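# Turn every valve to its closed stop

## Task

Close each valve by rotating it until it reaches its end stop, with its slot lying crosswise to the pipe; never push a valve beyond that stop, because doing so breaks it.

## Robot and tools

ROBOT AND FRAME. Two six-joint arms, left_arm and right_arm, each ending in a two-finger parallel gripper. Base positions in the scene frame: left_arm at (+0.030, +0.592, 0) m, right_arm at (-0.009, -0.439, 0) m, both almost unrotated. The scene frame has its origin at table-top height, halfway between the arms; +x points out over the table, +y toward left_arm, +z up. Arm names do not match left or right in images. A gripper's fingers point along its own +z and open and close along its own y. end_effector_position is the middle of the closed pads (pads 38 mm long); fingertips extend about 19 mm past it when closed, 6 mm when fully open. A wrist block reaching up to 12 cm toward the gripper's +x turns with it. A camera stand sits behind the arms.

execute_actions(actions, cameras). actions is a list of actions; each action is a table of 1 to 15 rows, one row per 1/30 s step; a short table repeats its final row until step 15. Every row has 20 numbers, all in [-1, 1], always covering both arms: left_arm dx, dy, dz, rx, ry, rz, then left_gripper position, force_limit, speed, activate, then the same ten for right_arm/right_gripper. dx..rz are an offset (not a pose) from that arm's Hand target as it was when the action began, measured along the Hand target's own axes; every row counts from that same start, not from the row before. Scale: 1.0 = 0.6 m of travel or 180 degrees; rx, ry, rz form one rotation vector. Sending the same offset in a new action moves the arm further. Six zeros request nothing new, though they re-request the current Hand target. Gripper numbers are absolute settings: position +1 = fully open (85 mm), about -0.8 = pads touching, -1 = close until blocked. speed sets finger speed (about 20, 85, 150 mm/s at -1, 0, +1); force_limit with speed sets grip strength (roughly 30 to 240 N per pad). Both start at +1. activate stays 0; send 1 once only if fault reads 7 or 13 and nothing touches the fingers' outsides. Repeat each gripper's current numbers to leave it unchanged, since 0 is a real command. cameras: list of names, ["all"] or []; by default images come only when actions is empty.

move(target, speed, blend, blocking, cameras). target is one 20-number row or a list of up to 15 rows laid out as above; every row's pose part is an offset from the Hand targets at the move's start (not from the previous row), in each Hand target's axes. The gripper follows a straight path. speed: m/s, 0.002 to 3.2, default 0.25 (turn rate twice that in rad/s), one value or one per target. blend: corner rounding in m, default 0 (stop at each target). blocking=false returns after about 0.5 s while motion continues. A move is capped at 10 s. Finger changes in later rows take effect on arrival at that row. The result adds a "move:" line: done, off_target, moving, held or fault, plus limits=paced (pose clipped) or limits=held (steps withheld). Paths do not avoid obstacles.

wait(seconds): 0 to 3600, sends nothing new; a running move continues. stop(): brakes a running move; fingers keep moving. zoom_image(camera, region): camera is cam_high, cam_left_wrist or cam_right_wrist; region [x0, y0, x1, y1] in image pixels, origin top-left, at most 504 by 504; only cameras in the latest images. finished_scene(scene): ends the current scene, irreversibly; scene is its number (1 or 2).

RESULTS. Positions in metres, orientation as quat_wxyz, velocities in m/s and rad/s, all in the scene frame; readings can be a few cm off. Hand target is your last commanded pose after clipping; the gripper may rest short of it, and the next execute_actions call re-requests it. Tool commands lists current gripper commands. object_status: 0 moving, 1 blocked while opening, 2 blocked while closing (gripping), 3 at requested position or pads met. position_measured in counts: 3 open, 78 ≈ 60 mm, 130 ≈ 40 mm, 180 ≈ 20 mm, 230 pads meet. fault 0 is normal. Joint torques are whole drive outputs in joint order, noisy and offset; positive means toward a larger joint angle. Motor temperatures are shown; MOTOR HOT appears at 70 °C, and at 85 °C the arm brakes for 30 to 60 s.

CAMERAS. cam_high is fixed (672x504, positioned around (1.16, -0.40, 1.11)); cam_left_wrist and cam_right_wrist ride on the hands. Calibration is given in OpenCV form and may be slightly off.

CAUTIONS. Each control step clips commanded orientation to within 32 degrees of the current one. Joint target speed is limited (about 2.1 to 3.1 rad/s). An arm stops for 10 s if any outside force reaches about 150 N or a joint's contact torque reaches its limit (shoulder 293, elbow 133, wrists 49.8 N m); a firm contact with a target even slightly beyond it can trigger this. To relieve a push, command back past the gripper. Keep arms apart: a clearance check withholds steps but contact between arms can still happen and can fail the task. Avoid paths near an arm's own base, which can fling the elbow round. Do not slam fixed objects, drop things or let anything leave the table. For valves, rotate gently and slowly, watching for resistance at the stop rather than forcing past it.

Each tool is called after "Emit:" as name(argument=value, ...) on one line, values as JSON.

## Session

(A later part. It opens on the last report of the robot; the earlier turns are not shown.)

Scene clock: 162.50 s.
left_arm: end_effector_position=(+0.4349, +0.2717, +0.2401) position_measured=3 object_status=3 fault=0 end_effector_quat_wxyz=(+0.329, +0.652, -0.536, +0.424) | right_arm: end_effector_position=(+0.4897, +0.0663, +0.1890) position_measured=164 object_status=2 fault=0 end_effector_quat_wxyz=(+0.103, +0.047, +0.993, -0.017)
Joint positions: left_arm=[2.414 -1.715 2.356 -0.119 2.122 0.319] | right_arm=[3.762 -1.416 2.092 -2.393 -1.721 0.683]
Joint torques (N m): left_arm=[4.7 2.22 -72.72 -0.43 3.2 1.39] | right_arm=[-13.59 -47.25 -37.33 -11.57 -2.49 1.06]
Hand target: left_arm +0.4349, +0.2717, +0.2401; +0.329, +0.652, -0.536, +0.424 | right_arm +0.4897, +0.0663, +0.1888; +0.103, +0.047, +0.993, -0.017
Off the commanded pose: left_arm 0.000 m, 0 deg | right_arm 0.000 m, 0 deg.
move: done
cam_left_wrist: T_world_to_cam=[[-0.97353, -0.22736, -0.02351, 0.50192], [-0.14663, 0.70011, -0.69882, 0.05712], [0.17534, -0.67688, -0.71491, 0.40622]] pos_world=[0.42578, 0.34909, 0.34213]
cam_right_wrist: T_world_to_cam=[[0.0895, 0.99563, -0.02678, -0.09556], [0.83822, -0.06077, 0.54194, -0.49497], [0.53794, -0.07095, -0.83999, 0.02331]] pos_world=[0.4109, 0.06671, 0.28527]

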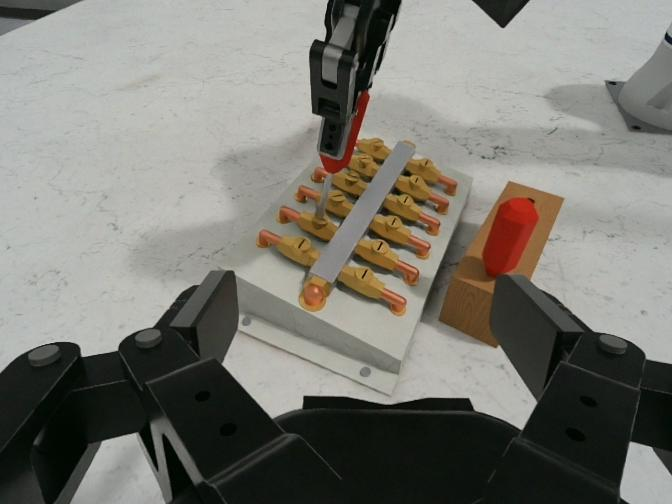

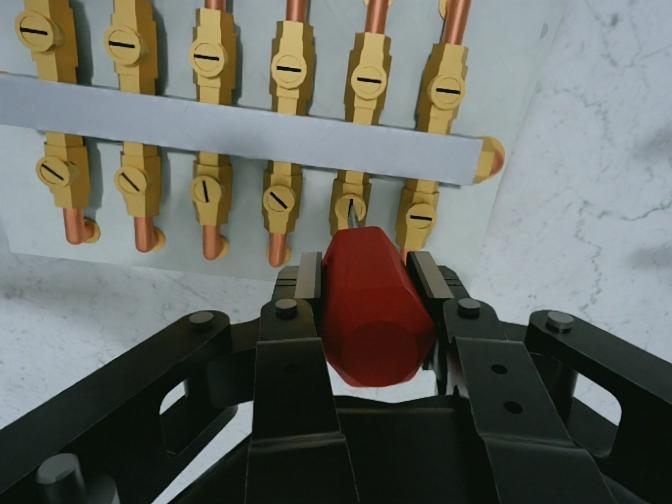

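Emit:
move(target=[[0,0,0,0,0,0,1,1,1,0,0.0008,-0.0009,0.001,0,0,0,-1,0,-1,0],[0,0,0,0,0,0,1,1,1,0,0.0008,-0.0009,0.0042,0,0,0,-1,0,-1,0]], speed=[0.1,0.06], cameras=["cam_left_wrist","cam_right_wrist"])

Emit:
zoom_image(camera="cam_right_wrist", region=[335, 185, 375, 225])

Emit:
zoom_image(camera="cam_left_wrist", region=[310, 207, 330, 227])

Scene clock: 163.27 s.
left_arm: end_effector_position=(+0.4349, +0.2717, +0.2401) position_measured=3 object_status=3 fault=0 end_effector_quat_wxyz=(+0.329, +0.652, -0.536, +0.424) | right_arm: end_effector_position=(+0.4897, +0.0657, +0.1864) position_measured=164 object_status=2 fault=0 end_effector_quat_wxyz=(+0.103, +0.047, +0.993, -0.017)
Joint positions: left_arm=[2.414 -1.715 2.356 -0.119 2.122 0.319] | right_arm=[3.761 -1.414 2.095 -2.398 -1.721 0.683]
Joint torques (N m): left_arm=[9.88 1.52 -71.58 -0.8 3.5 1.47] | right_arm=[-12.25 -48.09 -36.45 -12.29 1.06 -2.66]
Hand target: left_arm +0.4349, +0.2717, +0.2401; +0.329, +0.652, -0.536, +0.424 | right_arm +0.4897, +0.0657, +0.1863; +0.103, +0.047, +0.993, -0.017
Off the commanded pose: left_arm 0.000 m, 0 deg | right_arm 0.000 m, 0 deg.
move: done
cam_left_wrist: T_world_to_cam=[[-0.97353, -0.22736, -0.02351, 0.50192], [-0.14663, 0.70011, -0.69882, 0.05712], [0.17534, -0.67688, -0.71491, 0.40622]] pos_world=[0.42578, 0.34909, 0.34213]
cam_right_wrist: T_world_to_cam=[[0.08983, 0.99559, -0.02691, -0.09513], [0.83811, -0.06097, 0.54208, -0.49372], [0.53805, -0.07125, -0.8399, 0.02107]] pos_world=[0.411, 0.06611, 0.28277]

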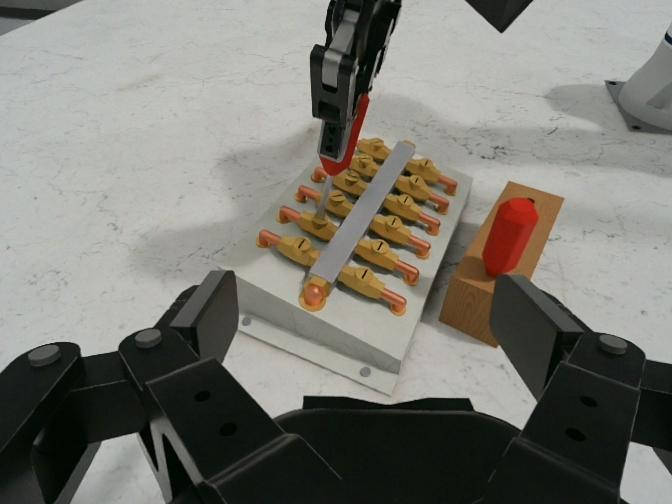

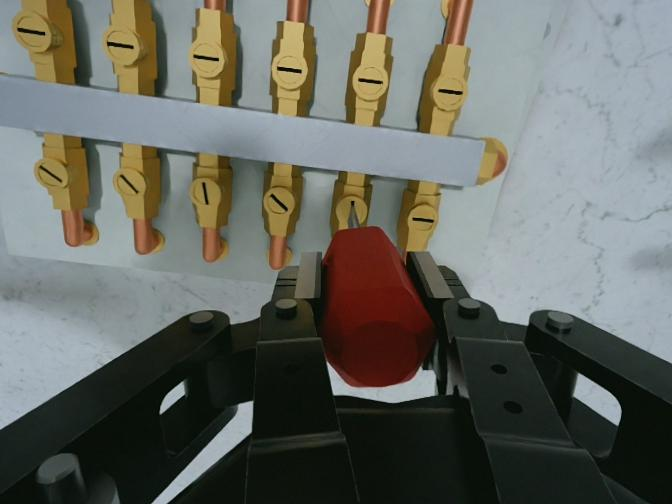

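Scaled by 12.600 from the camera's image (finer frame: 960x720).

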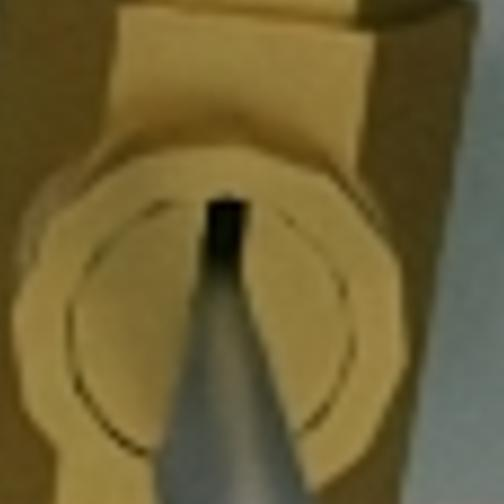

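Scaled by 25.200 from the camera's image (finer frame: 960x720).

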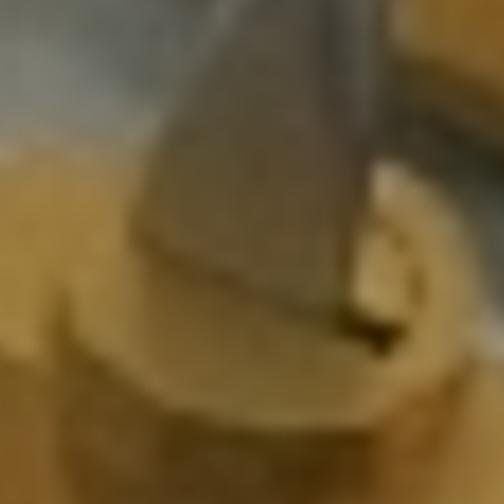

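Emit:
move(target=[[0,0,0,0,0,0,1,1,1,0,0.0013,0.0001,0,0,0,0,-1,0,-1,0],[0,0,0,0,0,0,1,1,1,0,0.0013,0.0001,0.0017,0,0,0,-1,0,-1,0]], speed=[0.05,0.03], cameras=["cam_left_wrist","cam_right_wrist"])

Emit:
zoom_image(camera="cam_right_wrist", region=[335, 185, 375, 225])

Emit:
zoom_image(camera="cam_left_wrist", region=[310, 207, 330, 227])

Scene clock: 164.00 s.
left_arm: end_effector_position=(+0.4349, +0.2717, +0.2401) position_measured=3 object_status=3 fault=0 end_effector_quat_wxyz=(+0.329, +0.652, -0.536, +0.424) | right_arm: end_effector_position=(+0.4892, +0.0659, +0.1853) position_measured=164 object_status=2 fault=0 end_effector_quat_wxyz=(+0.103, +0.047, +0.993, -0.016)
Joint positions: left_arm=[2.414 -1.715 2.356 -0.119 2.122 0.319] | right_arm=[3.761 -1.413 2.096 -2.4 -1.721 0.684]
Joint torques (N m): left_arm=[7.49 0.06 -71.1 -0.25 2.84 1.28] | right_arm=[9.14 -32.07 -26.73 -9.94 -0.74 0.76]
Hand target: left_arm +0.4349, +0.2717, +0.2401; +0.329, +0.652, -0.536, +0.424 | right_arm +0.4892, +0.0658, +0.1851; +0.103, +0.047, +0.993, -0.017
Off the commanded pose: left_arm 0.000 m, 0 deg | right_arm 0.000 m, 0 deg.
move: done
cam_left_wrist: T_world_to_cam=[[-0.97353, -0.22736, -0.02351, 0.50192], [-0.14663, 0.70011, -0.69882, 0.05712], [0.17534, -0.67688, -0.71491, 0.40622]] pos_world=[0.42578, 0.34909, 0.34213]
cam_right_wrist: T_world_to_cam=[[0.08976, 0.99561, -0.02661, -0.09527], [0.83811, -0.06107, 0.54207, -0.49255], [0.53806, -0.07096, -0.83991, 0.02037]] pos_world=[0.4104, 0.06621, 0.28157]

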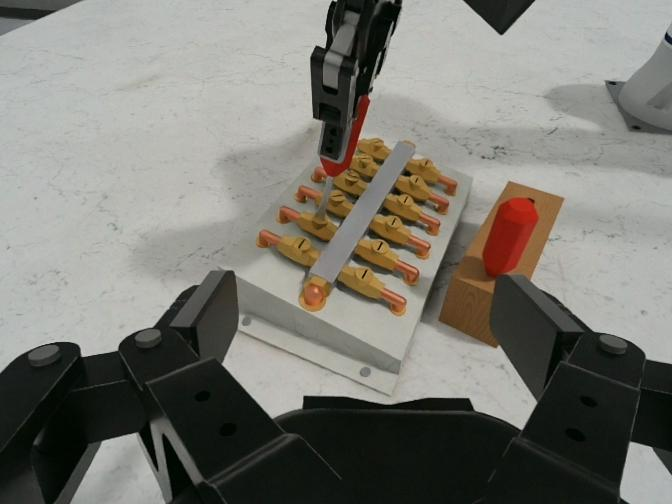

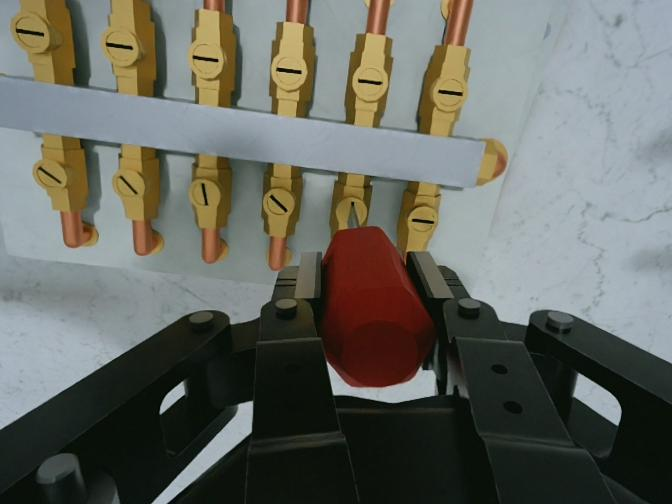

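Scaled by 12.600 from the camera's image (finer frame: 960x720).

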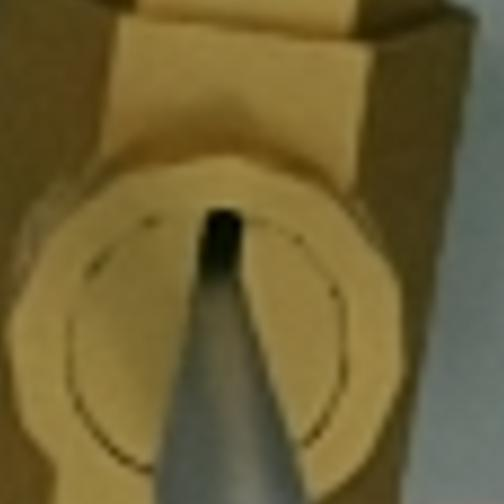

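Scaled by 25.200 from the camera's image (finer frame: 960x720).

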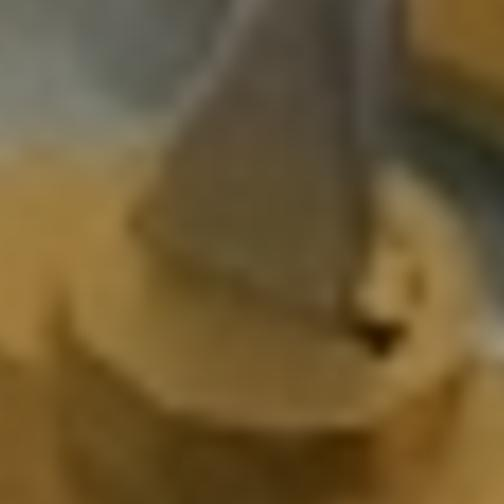

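Emit:
move(target=[[0,0,0,0,0,0,1,1,1,0,0,0,-0.0025,0,0,0,-1,0,-1,0],[0,0,0,0,0,0,1,1,1,0,0.0010,0.0001,-0.0025,0,0,0,-1,0,-1,0],[0,0,0,0,0,0,1,1,1,0,0.0010,0.0001,0,0,0,0,-1,0,-1,0]], speed=[0.05,0.05,0.03], cameras=["cam_left_wrist","cam_right_wrist"])

Emit:
zoom_image(camera="cam_right_wrist", region=[335, 185, 375, 225])

Emit:
zoom_image(camera="cam_left_wrist", region=[310, 207, 330, 227])

Scene clock: 164.77 s.
left_arm: end_effector_position=(+0.4349, +0.2717, +0.2401) position_measured=3 object_status=3 fault=0 end_effector_quat_wxyz=(+0.329, +0.652, -0.536, +0.424) | right_arm: end_effector_position=(+0.4887, +0.0660, +0.1853) position_measured=164 object_status=2 fault=0 end_effector_quat_wxyz=(+0.103, +0.047, +0.993, -0.016)
Joint positions: left_arm=[2.414 -1.715 2.356 -0.119 2.122 0.319] | right_arm=[3.762 -1.413 2.097 -2.401 -1.721 0.684]
Joint torques (N m): left_arm=[6.82 0.19 -71.81 -0.32 2.94 1.25] | right_arm=[9.03 -35.72 -29.75 -10.54 -1.76 0.86]
Hand target: left_arm +0.4349, +0.2717, +0.2401; +0.329, +0.652, -0.536, +0.424 | right_arm +0.4886, +0.0659, +0.1850; +0.103, +0.047, +0.993, -0.017
Off the commanded pose: left_arm 0.000 m, 0 deg | right_arm 0.000 m, 0 deg.
move: done
cam_left_wrist: T_world_to_cam=[[-0.97353, -0.22736, -0.02351, 0.50192], [-0.14663, 0.70011, -0.69882, 0.05712], [0.17534, -0.67688, -0.71491, 0.40622]] pos_world=[0.42578, 0.34909, 0.34213]
cam_right_wrist: T_world_to_cam=[[0.08982, 0.9956, -0.02668, -0.09542], [0.83803, -0.06107, 0.54219, -0.49212], [0.53817, -0.07106, -0.83983, 0.02059]] pos_world=[0.4099, 0.06641, 0.28157]

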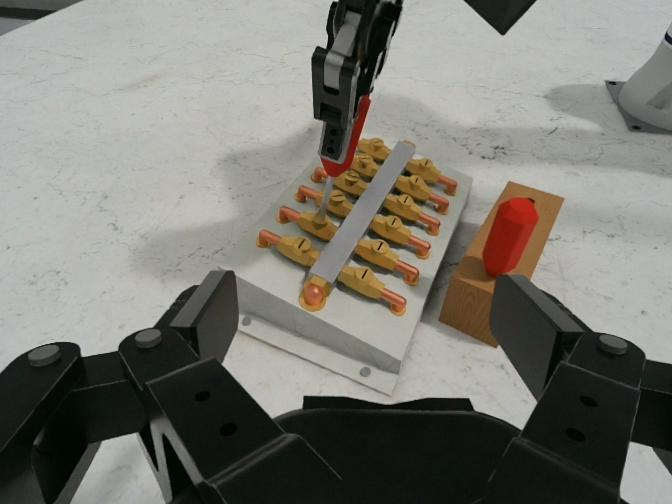

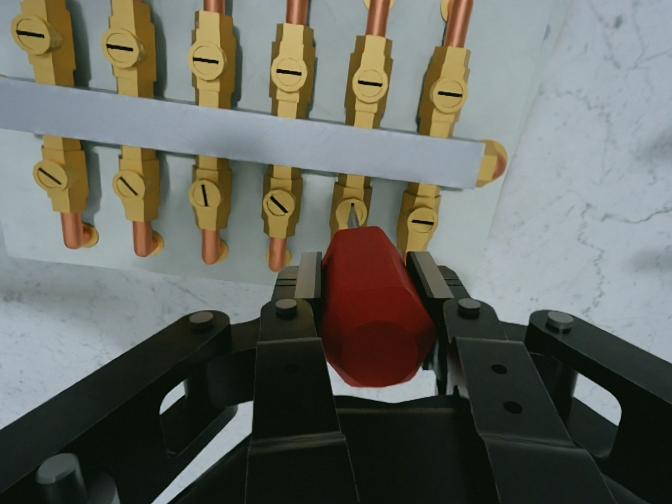

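Scaled by 12.600 from the camera's image (finer frame: 960x720).

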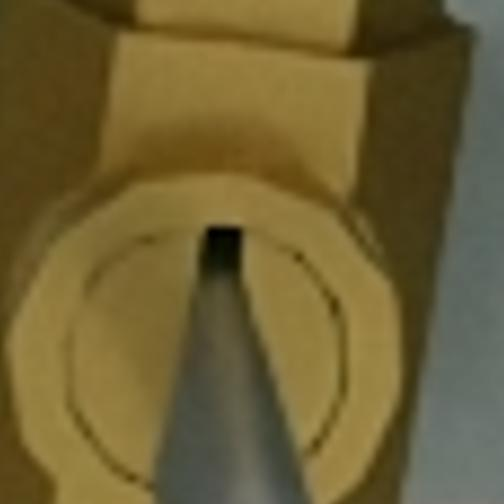

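Scaled by 25.200 from the camera's image (finer frame: 960x720).

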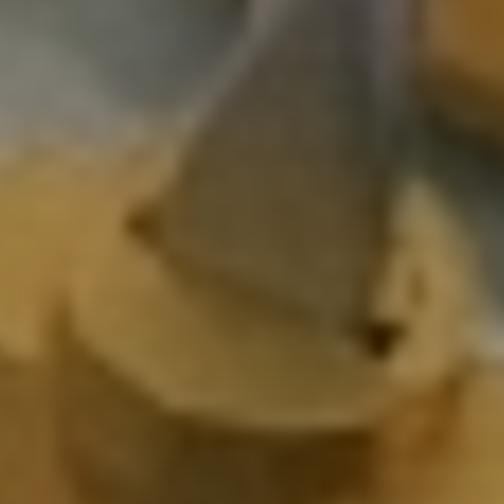

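Emit:
move(target=[[0,0,0,0,0,0,1,1,1,0,0,0,-0.0022,0,0,0,-1,0,-1,0],[0,0,0,0,0,0,1,1,1,0,0,-0.0003,-0.0022,0,0,0,-1,0,-1,0],[0,0,0,0,0,0,1,1,1,0,0,-0.0003,0.0003,0,0,0,-1,0,-1,0]], speed=[0.05,0.05,0.03], cameras=["cam_left_wrist","cam_right_wrist"])

Emit:
zoom_image(camera="cam_right_wrist", region=[335, 185, 375, 225])

Emit:
zoom_image(camera="cam_left_wrist", region=[310, 207, 330, 227])

Scene clock: 165.50 s.
left_arm: end_effector_position=(+0.4349, +0.2717, +0.2401) position_measured=3 object_status=3 fault=0 end_effector_quat_wxyz=(+0.329, +0.652, -0.536, +0.424) | right_arm: end_effector_position=(+0.4887, +0.0659, +0.1851) position_measured=164 object_status=2 fault=0 end_effector_quat_wxyz=(+0.103, +0.047, +0.993, -0.016)
Joint positions: left_arm=[2.414 -1.715 2.356 -0.119 2.122 0.319] | right_arm=[3.762 -1.413 2.097 -2.401 -1.721 0.684]
Joint torques (N m): left_arm=[7.26 -2.43 -72.02 -0.47 3.09 1.24] | right_arm=[-18.39 -31 -26.86 -9.29 0.25 -2.99]
Hand target: left_arm +0.4349, +0.2717, +0.2401; +0.329, +0.652, -0.536, +0.424 | right_arm +0.4886, +0.0657, +0.1848; +0.103, +0.047, +0.993, -0.017
Off the commanded pose: left_arm 0.000 m, 0 deg | right_arm 0.000 m, 0 deg.
move: done
cam_left_wrist: T_world_to_cam=[[-0.97353, -0.22736, -0.02351, 0.50192], [-0.14663, 0.70011, -0.69882, 0.05712], [0.17534, -0.67688, -0.71491, 0.40622]] pos_world=[0.42578, 0.34909, 0.34213]
cam_right_wrist: T_world_to_cam=[[0.08976, 0.99561, -0.02659, -0.09523], [0.83799, -0.06107, 0.54225, -0.49208], [0.53825, -0.07095, -0.83979, 0.02045]] pos_world=[0.4099, 0.06621, 0.28147]

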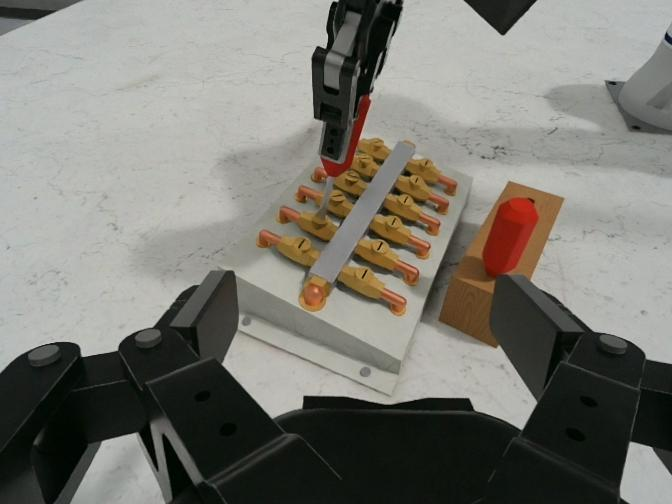

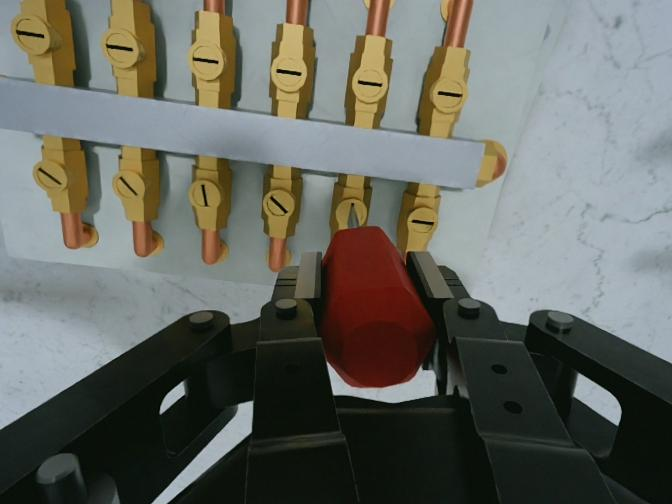

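Scaled by 12.600 from the camera's image (finer frame: 960x720).

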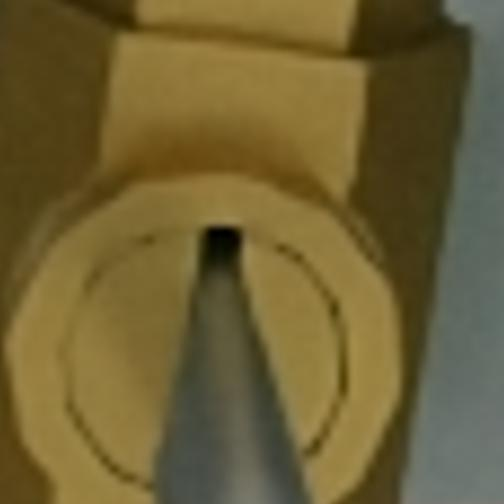

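Scaled by 25.200 from the camera's image (finer frame: 960x720).

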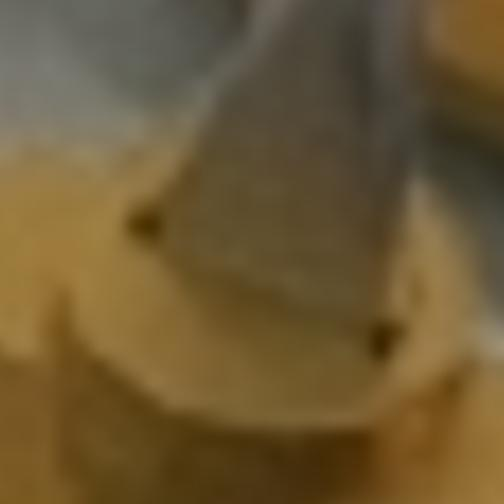

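Emit:
move(target=[[0,0,0,0,0,0,1,1,1,0,0,0,-0.0025,0,0,0,-1,0,-1,0],[0,0,0,0,0,0,1,1,1,0,0,-0.0003,-0.0025,0,0,0.0139,-1,0,-1,0],[0,0,0,0,0,0,1,1,1,0,0,-0.0003,-0.001,0,0,0.0139,-1,0,-1,0]], speed=[0.05,0.05,0.03], cameras=["cam_left_wrist","cam_right_wrist"])

Emit:
zoom_image(camera="cam_right_wrist", region=[335, 185, 375, 225])

Emit:
zoom_image(camera="cam_left_wrist", region=[310, 207, 330, 227])

Scene clock: 167.00 s.
left_arm: end_effector_position=(+0.4349, +0.2717, +0.2401) position_measured=3 object_status=3 fault=0 end_effector_quat_wxyz=(+0.329, +0.652, -0.536, +0.424) | right_arm: end_effector_position=(+0.4884, +0.0657, +0.1857) position_measured=164 object_status=2 fault=0 end_effector_quat_wxyz=(+0.103, +0.069, +0.992, -0.014)
Joint positions: left_arm=[2.414 -1.715 2.356 -0.119 2.122 0.319] | right_arm=[3.762 -1.414 2.097 -2.4 -1.721 0.727]
Joint torques (N m): left_arm=[12.68 -1.81 -71.88 -0.7 2.88 1.16] | right_arm=[-17.57 -45.29 -31.45 -8.84 -3.52 0.46]
Hand target: left_arm +0.4349, +0.2717, +0.2401; +0.329, +0.652, -0.536, +0.424 | right_arm +0.4885, +0.0656, +0.1854; +0.103, +0.069, +0.992, -0.014
Off the commanded pose: left_arm 0.000 m, 0 deg | right_arm 0.000 m, 0 deg.
move: done
cam_left_wrist: T_world_to_cam=[[-0.97353, -0.22736, -0.02351, 0.50192], [-0.14663, 0.70011, -0.69882, 0.05712], [0.17534, -0.67688, -0.71491, 0.40622]] pos_world=[0.42578, 0.34909, 0.34213]
cam_right_wrist: T_world_to_cam=[[0.13196, 0.9911, -0.01773, -0.11701], [0.83368, -0.10129, 0.54288, -0.48747], [0.53625, -0.08642, -0.83962, 0.023]] pos_world=[0.4095, 0.06858, 0.28187]

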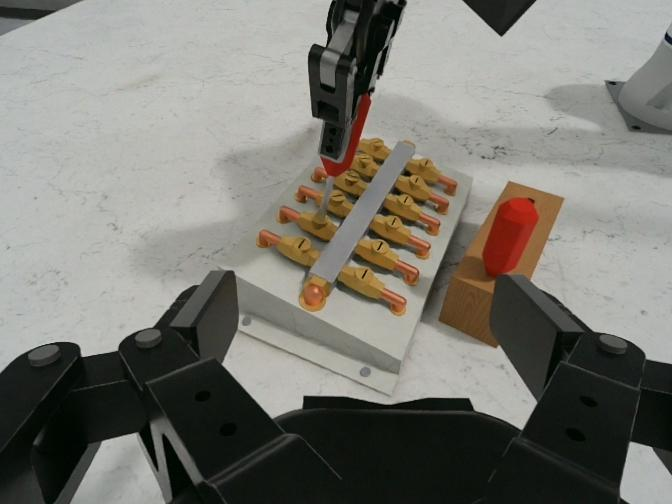

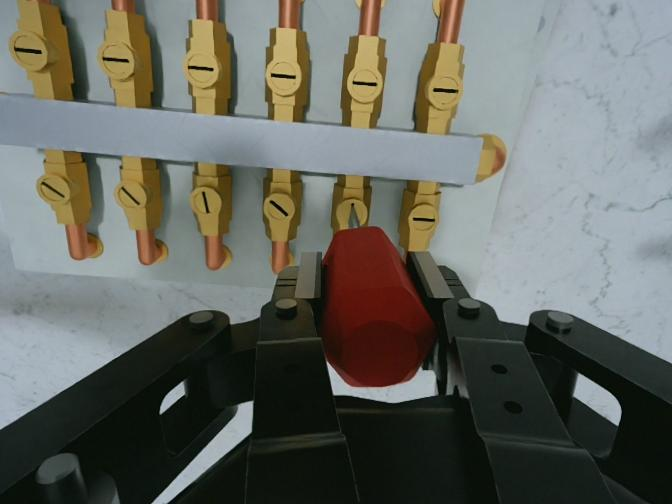

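Scaled by 12.600 from the camera's image (finer frame: 960x720).

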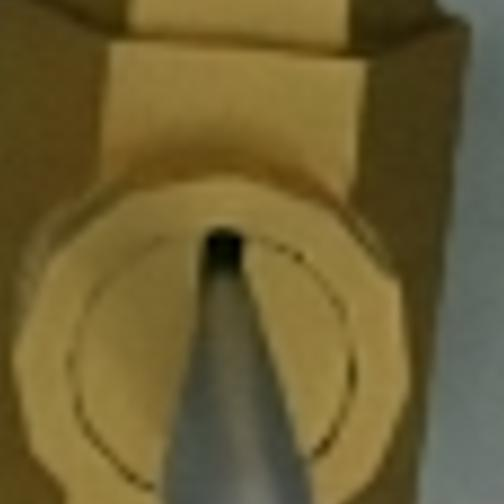

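Scaled by 25.200 from the camera's image (finer frame: 960x720).

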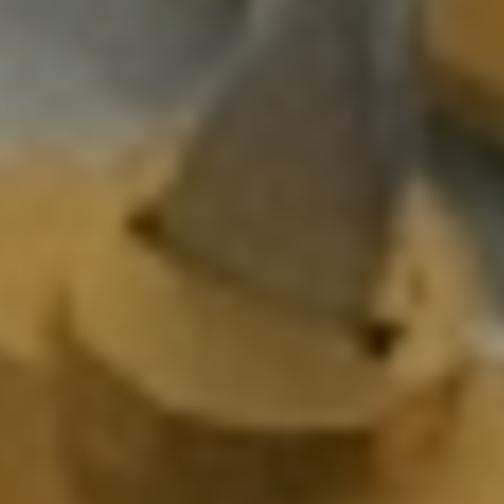

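Emit:
move(target=[[0,0,0,0,0,0,1,1,1,0,0,0,0.001,0,0,0,-1,0,-1,0]], speed=[0.03])

Emit:
move(target=[[0,0,0,0,0,0,1,1,1,0,0,0,0.0008,0,0,0,-1,0,-1,0]], speed=[0.03], cameras=["cam_left_wrist","cam_right_wrist"])

Emit:
zoom_image(camera="cam_right_wrist", region=[335, 185, 375, 225])

Emit:
zoom_image(camera="cam_left_wrist", region=[310, 207, 330, 227])

Scene clock: 167.70 s.
left_arm: end_effector_position=(+0.4349, +0.2717, +0.2401) position_measured=3 object_status=3 fault=0 end_effector_quat_wxyz=(+0.329, +0.652, -0.536, +0.424) | right_arm: end_effector_position=(+0.4886, +0.0656, +0.1849) position_measured=164 object_status=2 fault=0 end_effector_quat_wxyz=(+0.103, +0.069, +0.992, -0.014)
Joint positions: left_arm=[2.414 -1.715 2.356 -0.119 2.122 0.319] | right_arm=[3.762 -1.413 2.098 -2.401 -1.721 0.727]
Joint torques (N m): left_arm=[10.44 0 -69.97 -0.45 2.99 1.26] | right_arm=[-20.97 -21.93 -19.45 -5.96 -2.51 -2.48]
Hand target: left_arm +0.4349, +0.2717, +0.2401; +0.329, +0.652, -0.536, +0.424 | right_arm +0.4886, +0.0656, +0.1848; +0.103, +0.069, +0.992, -0.014
Off the commanded pose: left_arm 0.000 m, 0 deg | right_arm 0.000 m, 0 deg.
move: done

Scene clock: 168.20 s.
left_arm: end_effector_position=(+0.4349, +0.2717, +0.2401) position_measured=3 object_status=3 fault=0 end_effector_quat_wxyz=(+0.329, +0.652, -0.536, +0.424) | right_arm: end_effector_position=(+0.4887, +0.0656, +0.1844) position_measured=164 object_status=2 fault=0 end_effector_quat_wxyz=(+0.103, +0.069, +0.992, -0.014)
Joint positions: left_arm=[2.414 -1.715 2.356 -0.119 2.122 0.319] | right_arm=[3.762 -1.412 2.098 -2.402 -1.721 0.727]
Joint torques (N m): left_arm=[8.11 3.43 -70.98 -0.35 3.15 1.4] | right_arm=[-25.56 1.97 -4.35 -2.63 -0.62 -2.95]
Hand target: left_arm +0.4349, +0.2717, +0.2401; +0.329, +0.652, -0.536, +0.424 | right_arm +0.4887, +0.0655, +0.1844; +0.103, +0.069, +0.992, -0.014
Off the commanded pose: left_arm 0.000 m, 0 deg | right_arm 0.000 m, 0 deg.
move: done
cam_left_wrist: T_world_to_cam=[[-0.97353, -0.22736, -0.02351, 0.50192], [-0.14663, 0.70011, -0.69882, 0.05712], [0.17534, -0.67688, -0.71491, 0.40622]] pos_world=[0.42578, 0.34909, 0.34213]
cam_right_wrist: T_world_to_cam=[[0.13232, 0.99105, -0.01773, -0.11712], [0.83363, -0.10159, 0.5429, -0.48699], [0.53624, -0.08662, -0.83961, 0.02175]] pos_world=[0.4098, 0.06848, 0.28058]

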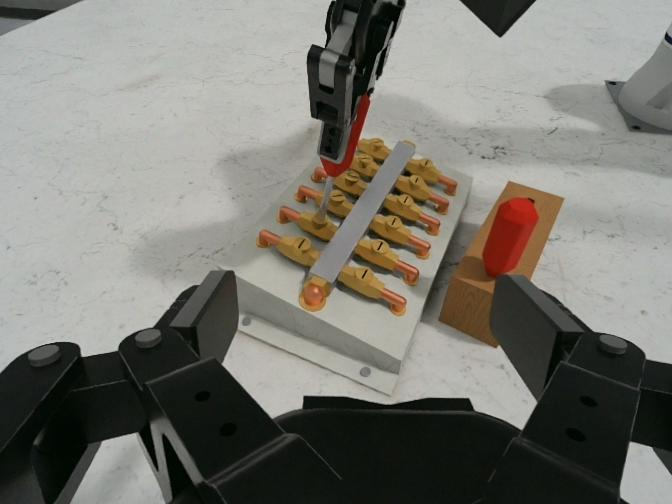

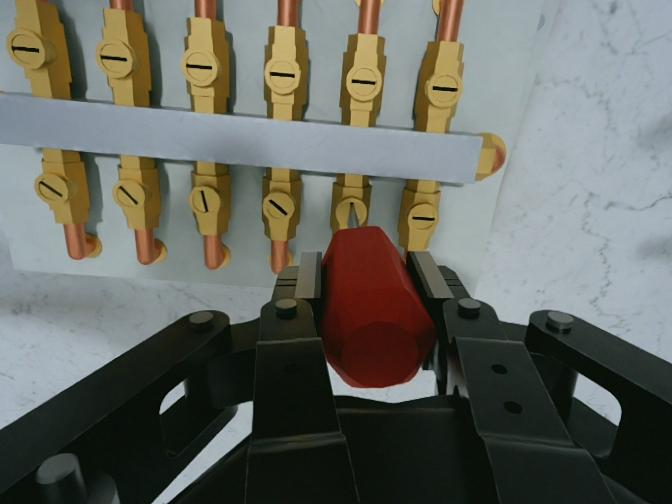

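Scaled by 12.600 from the camera's image (finer frame: 960x720).

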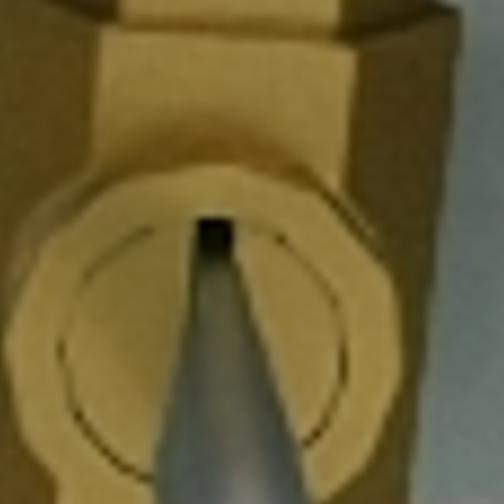

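Scaled by 25.200 from the camera's image (finer frame: 960x720).

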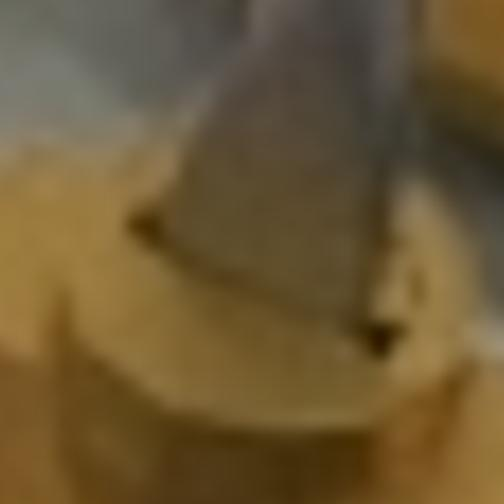

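Emit:
move(target=[[0,0,0,0,0,0,1,1,1,0,0,0,-0.0006,0,0,0,-1,0,-1,0],[0,0,0,0,0,0,1,1,1,0,0.0007,-0.0012,-0.0006,0,0,-0.0667,-1,0,-1,0]], speed=[0.03,0.12], cameras=["cam_left_wrist","cam_right_wrist"])

Emit:
zoom_image(camera="cam_right_wrist", region=[335, 185, 375, 225])

Emit:
zoom_image(camera="cam_left_wrist", region=[310, 207, 330, 227])

Scene clock: 169.90 s.
left_arm: end_effector_position=(+0.4349, +0.2717, +0.2401) position_measured=3 object_status=3 fault=0 end_effector_quat_wxyz=(+0.329, +0.652, -0.536, +0.424) | right_arm: end_effector_position=(+0.4881, +0.0649, +0.1846) position_measured=164 object_status=2 fault=0 end_effector_quat_wxyz=(+0.101, -0.035, +0.994, -0.025)
Joint positions: left_arm=[2.414 -1.715 2.356 -0.119 2.122 0.319] | right_arm=[3.761 -1.414 2.099 -2.402 -1.721 0.518]
Joint torques (N m): left_arm=[7.91 -2.36 -71.97 -0.67 3.29 1.1] | right_arm=[-22.74 -41.05 -10.99 -2.48 1.09 -3.36]
Hand target: left_arm +0.4349, +0.2717, +0.2401; +0.329, +0.652, -0.536, +0.424 | right_arm +0.4881, +0.0649, +0.1846; +0.101, -0.035, +0.994, -0.025
Off the commanded pose: left_arm 0.000 m, 0 deg | right_arm 0.000 m, 0 deg.
move: done
cam_left_wrist: T_world_to_cam=[[-0.97353, -0.22736, -0.02351, 0.50192], [-0.14663, 0.70011, -0.69882, 0.05712], [0.17534, -0.67688, -0.71491, 0.40622]] pos_world=[0.42578, 0.34909, 0.34213]
cam_right_wrist: T_world_to_cam=[[-0.07214, 0.99556, -0.06045, -0.009], [0.83934, 0.09334, 0.53554, -0.5008], [0.5388, -0.0121, -0.84235, 0.0166]] pos_world=[0.41075, 0.05591, 0.28164]

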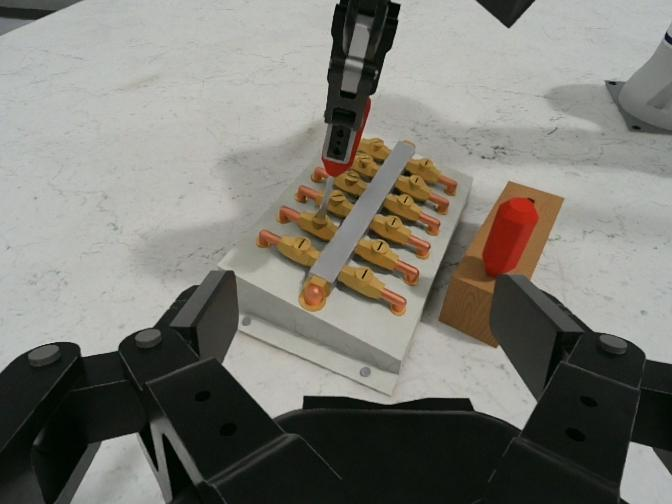

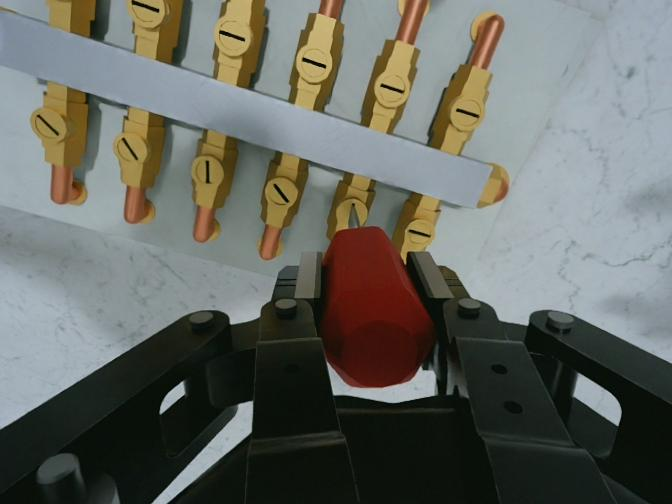

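Scaled by 12.600 from the camera's image (finer frame: 960x720).

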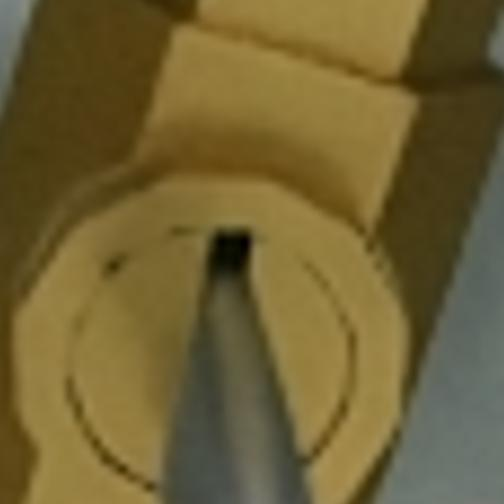

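Scaled by 25.200 from the camera's image (finer frame: 960x720).

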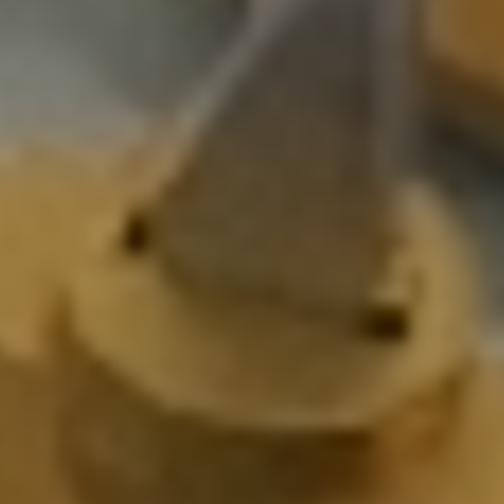

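Emit:
move(target=[[0,0,0,0,0,0,1,1,1,0,-0.0002,-0.0026,0.0003,0,0,-0.1389,-1,0,-1,0]], speed=[0.15], cameras=["cam_right_wrist"])

Emit:
zoom_image(camera="cam_right_wrist", region=[335, 185, 375, 225])

Scene clock: 172.10 s.
left_arm: end_effector_position=(+0.4349, +0.2717, +0.2401) position_measured=3 object_status=3 fault=0 end_effector_quat_wxyz=(+0.329, +0.652, -0.536, +0.424) | right_arm: end_effector_position=(+0.4884, +0.0634, +0.1846) position_measured=164 object_status=2 fault=0 end_effector_quat_wxyz=(+0.094, -0.250, +0.963, -0.046)
Joint positions: left_arm=[2.414 -1.715 2.356 -0.119 2.122 0.319] | right_arm=[3.759 -1.415 2.101 -2.403 -1.721 0.079]
Joint torques (N m): left_arm=[9.42 2.12 -72.1 -0.24 3.25 1.74] | right_arm=[-33.15 -30.9 -6.83 -2.25 -1.5 -3.43]
Hand target: left_arm +0.4349, +0.2717, +0.2401; +0.329, +0.652, -0.536, +0.424 | right_arm +0.4884, +0.0634, +0.1846; +0.094, -0.250, +0.963, -0.046
Off the commanded pose: left_arm 0.000 m, 0 deg | right_arm 0.000 m, 0 deg.
move: done
cam_right_wrist: T_world_to_cam=[[-0.47796, 0.86728, -0.13922, 0.21341], [0.72497, 0.47898, 0.49498, -0.46197], [0.49597, 0.13565, -0.85768, 0.03079]] pos_world=[0.42165, 0.03201, 0.28478]

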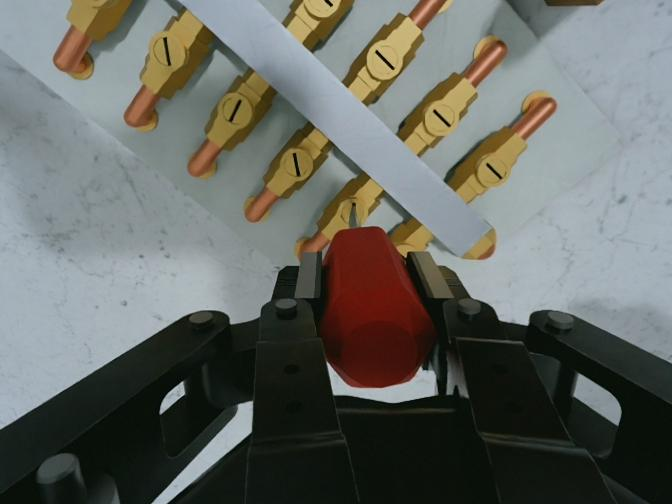

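Scaled by 12.600 from the camera's image (finer frame: 960x720).

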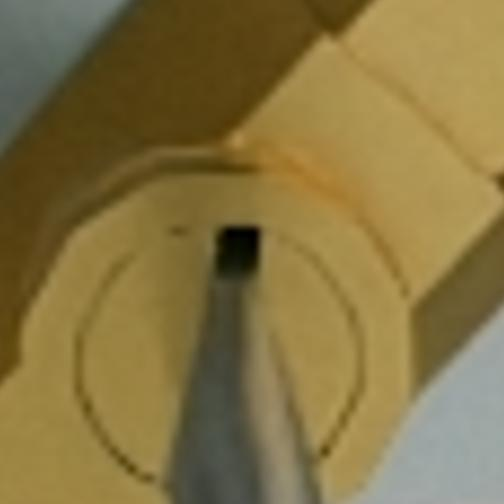

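Emit:
move(target=[0,0,0,0,0,0,1,1,1,0,-0.0008,-0.0022,0.0002,0,0,-0.139,-1,0,-1,0], speed=0.15, cameras=["cam_left_wrist","cam_right_wrist"])

Emit:
zoom_image(camera="cam_right_wrist", region=[335, 185, 375, 225])

Scene clock: 174.83 s.
left_arm: end_effector_position=(+0.4349, +0.2717, +0.2401) position_measured=3 object_status=3 fault=0 end_effector_quat_wxyz=(+0.329, +0.652, -0.536, +0.424) | right_arm: end_effector_position=(+0.4895, +0.0625, +0.1847) position_measured=164 object_status=2 fault=0 end_effector_quat_wxyz=(+0.081, -0.452, +0.886, -0.066)
Joint positions: left_arm=[2.414 -1.715 2.356 -0.119 2.122 0.319] | right_arm=[3.757 -1.416 2.101 -2.403 -1.721 -0.36]
Joint torques (N m): left_arm=[9.28 -2.96 -71 -0.4 2.96 1.4] | right_arm=[-35.51 -29.17 -8.38 -5.11 -1.61 -2.54]
Hand target: left_arm +0.4349, +0.2717, +0.2401; +0.329, +0.652, -0.536, +0.424 | right_arm +0.4894, +0.0624, +0.1847; +0.081, -0.452, +0.886, -0.066
Off the commanded pose: left_arm 0.000 m, 0 deg | right_arm 0.000 m, 0 deg.
move: done
cam_left_wrist: T_world_to_cam=[[-0.97353, -0.22736, -0.02351, 0.50192], [-0.14663, 0.70011, -0.69882, 0.05712], [0.17534, -0.67688, -0.71491, 0.40622]] pos_world=[0.42578, 0.34909, 0.34213]
cam_right_wrist: T_world_to_cam=[[-0.79439, 0.57616, -0.1923, 0.39764], [0.46084, 0.77794, 0.42713, -0.33926], [0.39569, 0.25069, -0.8835, 0.07716]] pos_world=[0.44169, 0.01547, 0.28954]

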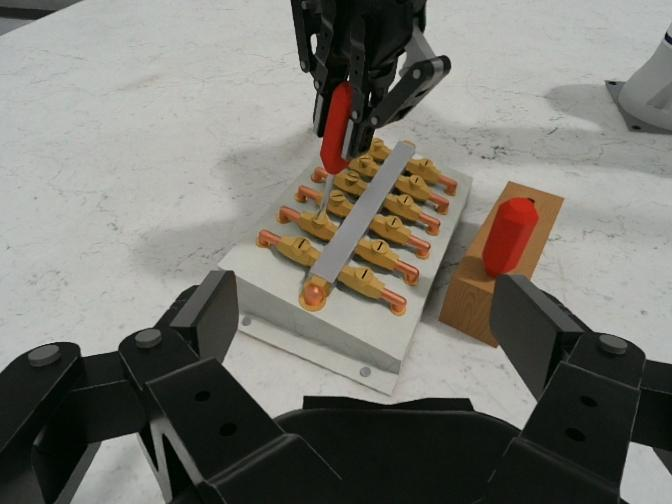

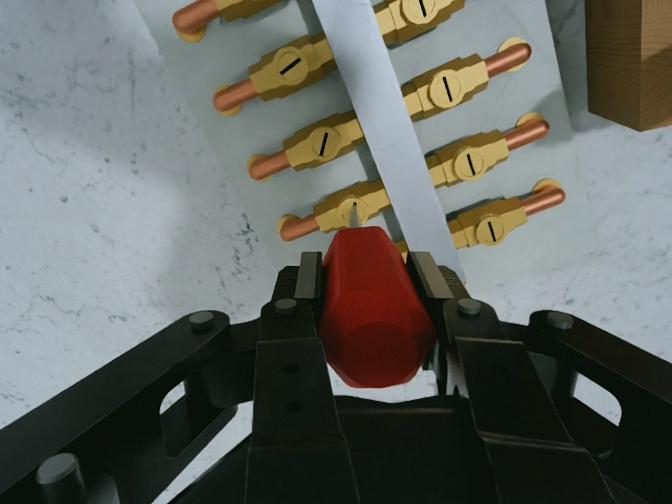

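Scaled by 12.600 from the camera's image (finer frame: 960x720).

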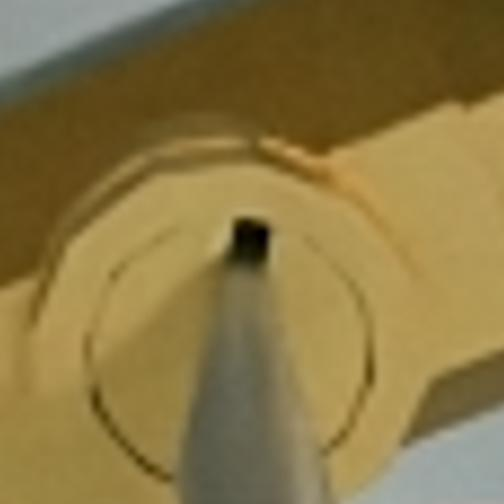

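Emit:
move(target=[0,0,0,0,0,0,1,1,1,0,0.0001,-0.0019,0.0001,0,0,-0.139,-1,0,-1,0], speed=0.1, cameras=["cam_right_wrist"])

Emit:
zoom_image(camera="cam_right_wrist", region=[335, 185, 375, 225])

Scene clock: 177.73 s.
left_arm: end_effector_position=(+0.4349, +0.2717, +0.2401) position_measured=3 object_status=3 fault=0 end_effector_quat_wxyz=(+0.329, +0.652, -0.536, +0.424) | right_arm: end_effector_position=(+0.4903, +0.0617, +0.1849) position_measured=164 object_status=2 fault=0 end_effector_quat_wxyz=(+0.065, -0.633, +0.767, -0.082)
Joint positions: left_arm=[2.414 -1.715 2.356 -0.119 2.122 0.319] | right_arm=[3.755 -1.416 2.101 -2.403 -1.72 -0.798]
Joint torques (N m): left_arm=[7.52 0.33 -70.68 -0.79 3.31 0.92] | right_arm=[-35.71 -23.34 -19.04 -3.6 -1.17 -2.63]
Hand target: left_arm +0.4349, +0.2717, +0.2401; +0.329, +0.652, -0.536, +0.424 | right_arm +0.4903, +0.0617, +0.1849; +0.065, -0.633, +0.767, -0.082
Off the commanded pose: left_arm 0.000 m, 0 deg | right_arm 0.000 m, 0 deg.
move: done
cam_right_wrist: T_world_to_cam=[[-0.96164, 0.17694, -0.20963, 0.50853], [0.09668, 0.93376, 0.3446, -0.15494], [0.25672, 0.31111, -0.91504, 0.1474]] pos_world=[0.46616, 0.00884, 0.29487]

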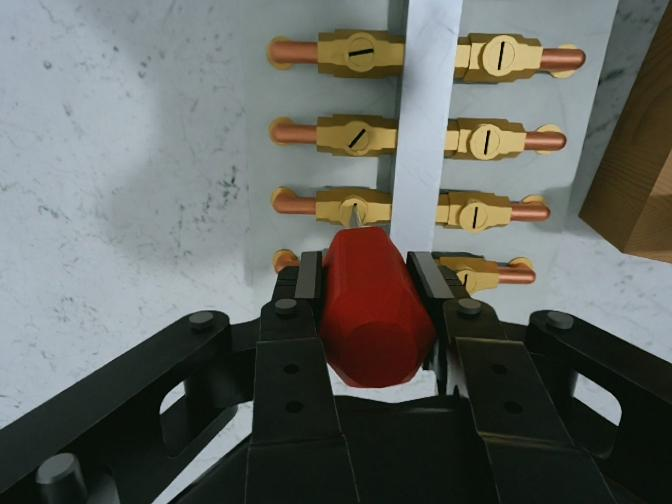

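Scaled by 12.600 from the camera's image (finer frame: 960x720).

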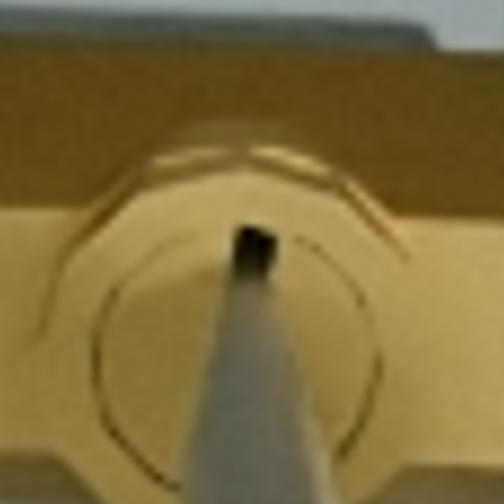

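Emit:
move(target=[0,0,0,0,0,0,1,1,1,0,0,-0.0004,0,0,0,-0.05,-1,0,-1,0], speed=0.04, cameras=["cam_left_wrist","cam_right_wrist"])

Emit:
zoom_image(camera="cam_right_wrist", region=[335, 185, 375, 225])

Scene clock: 182.07 s.
left_arm: end_effector_position=(+0.4349, +0.2717, +0.2401) position_measured=3 object_status=3 fault=0 end_effector_quat_wxyz=(+0.329, +0.652, -0.536, +0.424) | right_arm: end_effector_position=(+0.4905, +0.0617, +0.1849) position_measured=164 object_status=2 fault=0 end_effector_quat_wxyz=(-0.059, +0.692, -0.715, +0.086)
Joint positions: left_arm=[2.414 -1.715 2.356 -0.119 2.122 0.319] | right_arm=[3.755 -1.416 2.101 -2.403 -1.72 -0.955]
Joint torques (N m): left_arm=[11.56 0.29 -69.94 -0.6 2.89 1.03] | right_arm=[-28.82 -4.4 -23.23 3.73 -3 -3.49]
Hand target: left_arm +0.4349, +0.2717, +0.2401; +0.329, +0.652, -0.536, +0.424 | right_arm +0.4905, +0.0617, +0.1849; -0.059, +0.692, -0.715, +0.086
Off the commanded pose: left_arm 0.000 m, 0 deg | right_arm 0.000 m, 0 deg.
move: done
cam_left_wrist: T_world_to_cam=[[-0.97353, -0.22736, -0.02351, 0.50192], [-0.14663, 0.70011, -0.69882, 0.05712], [0.17534, -0.67688, -0.71491, 0.40622]] pos_world=[0.42578, 0.34909, 0.34213]
cam_right_wrist: T_world_to_cam=[[-0.97825, 0.02096, -0.20637, 0.52599], [-0.04599, 0.94822, 0.31428, -0.08014], [0.20227, 0.31694, -0.92663, 0.17584]] pos_world=[0.4753, 0.00923, 0.29668]

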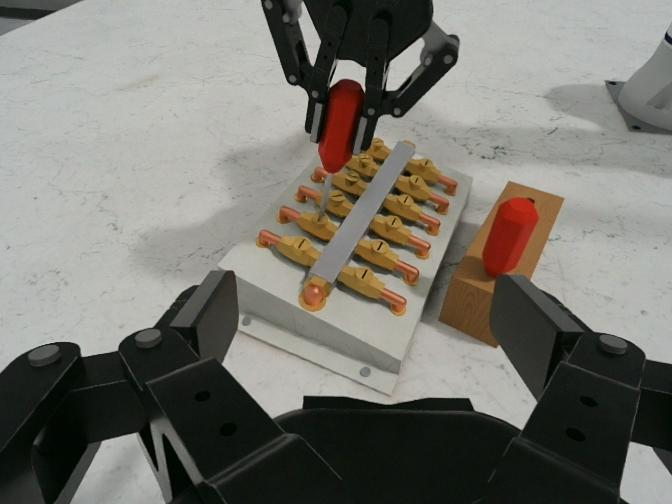

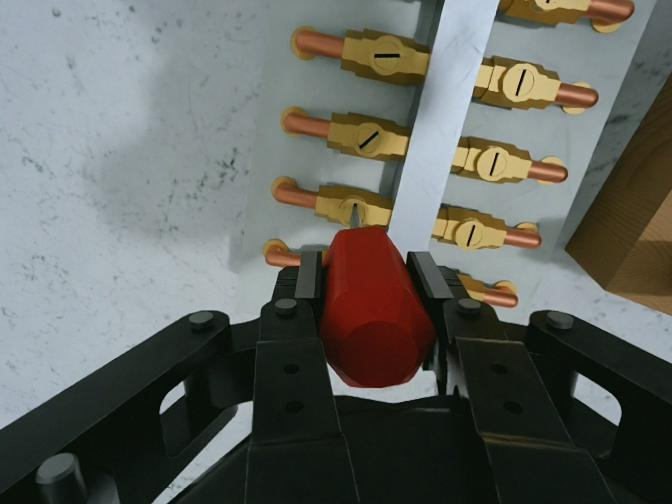

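Scaled by 12.600 from the camera's image (finer frame: 960x720).

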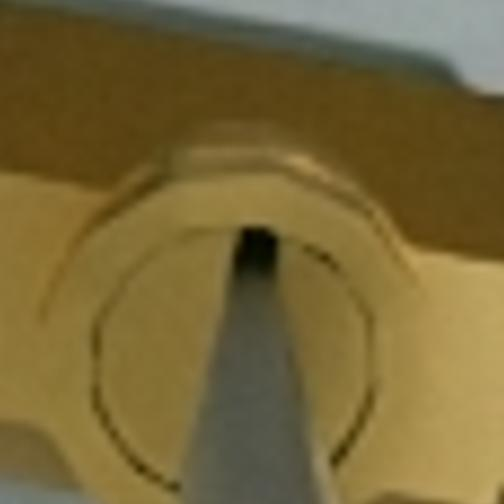

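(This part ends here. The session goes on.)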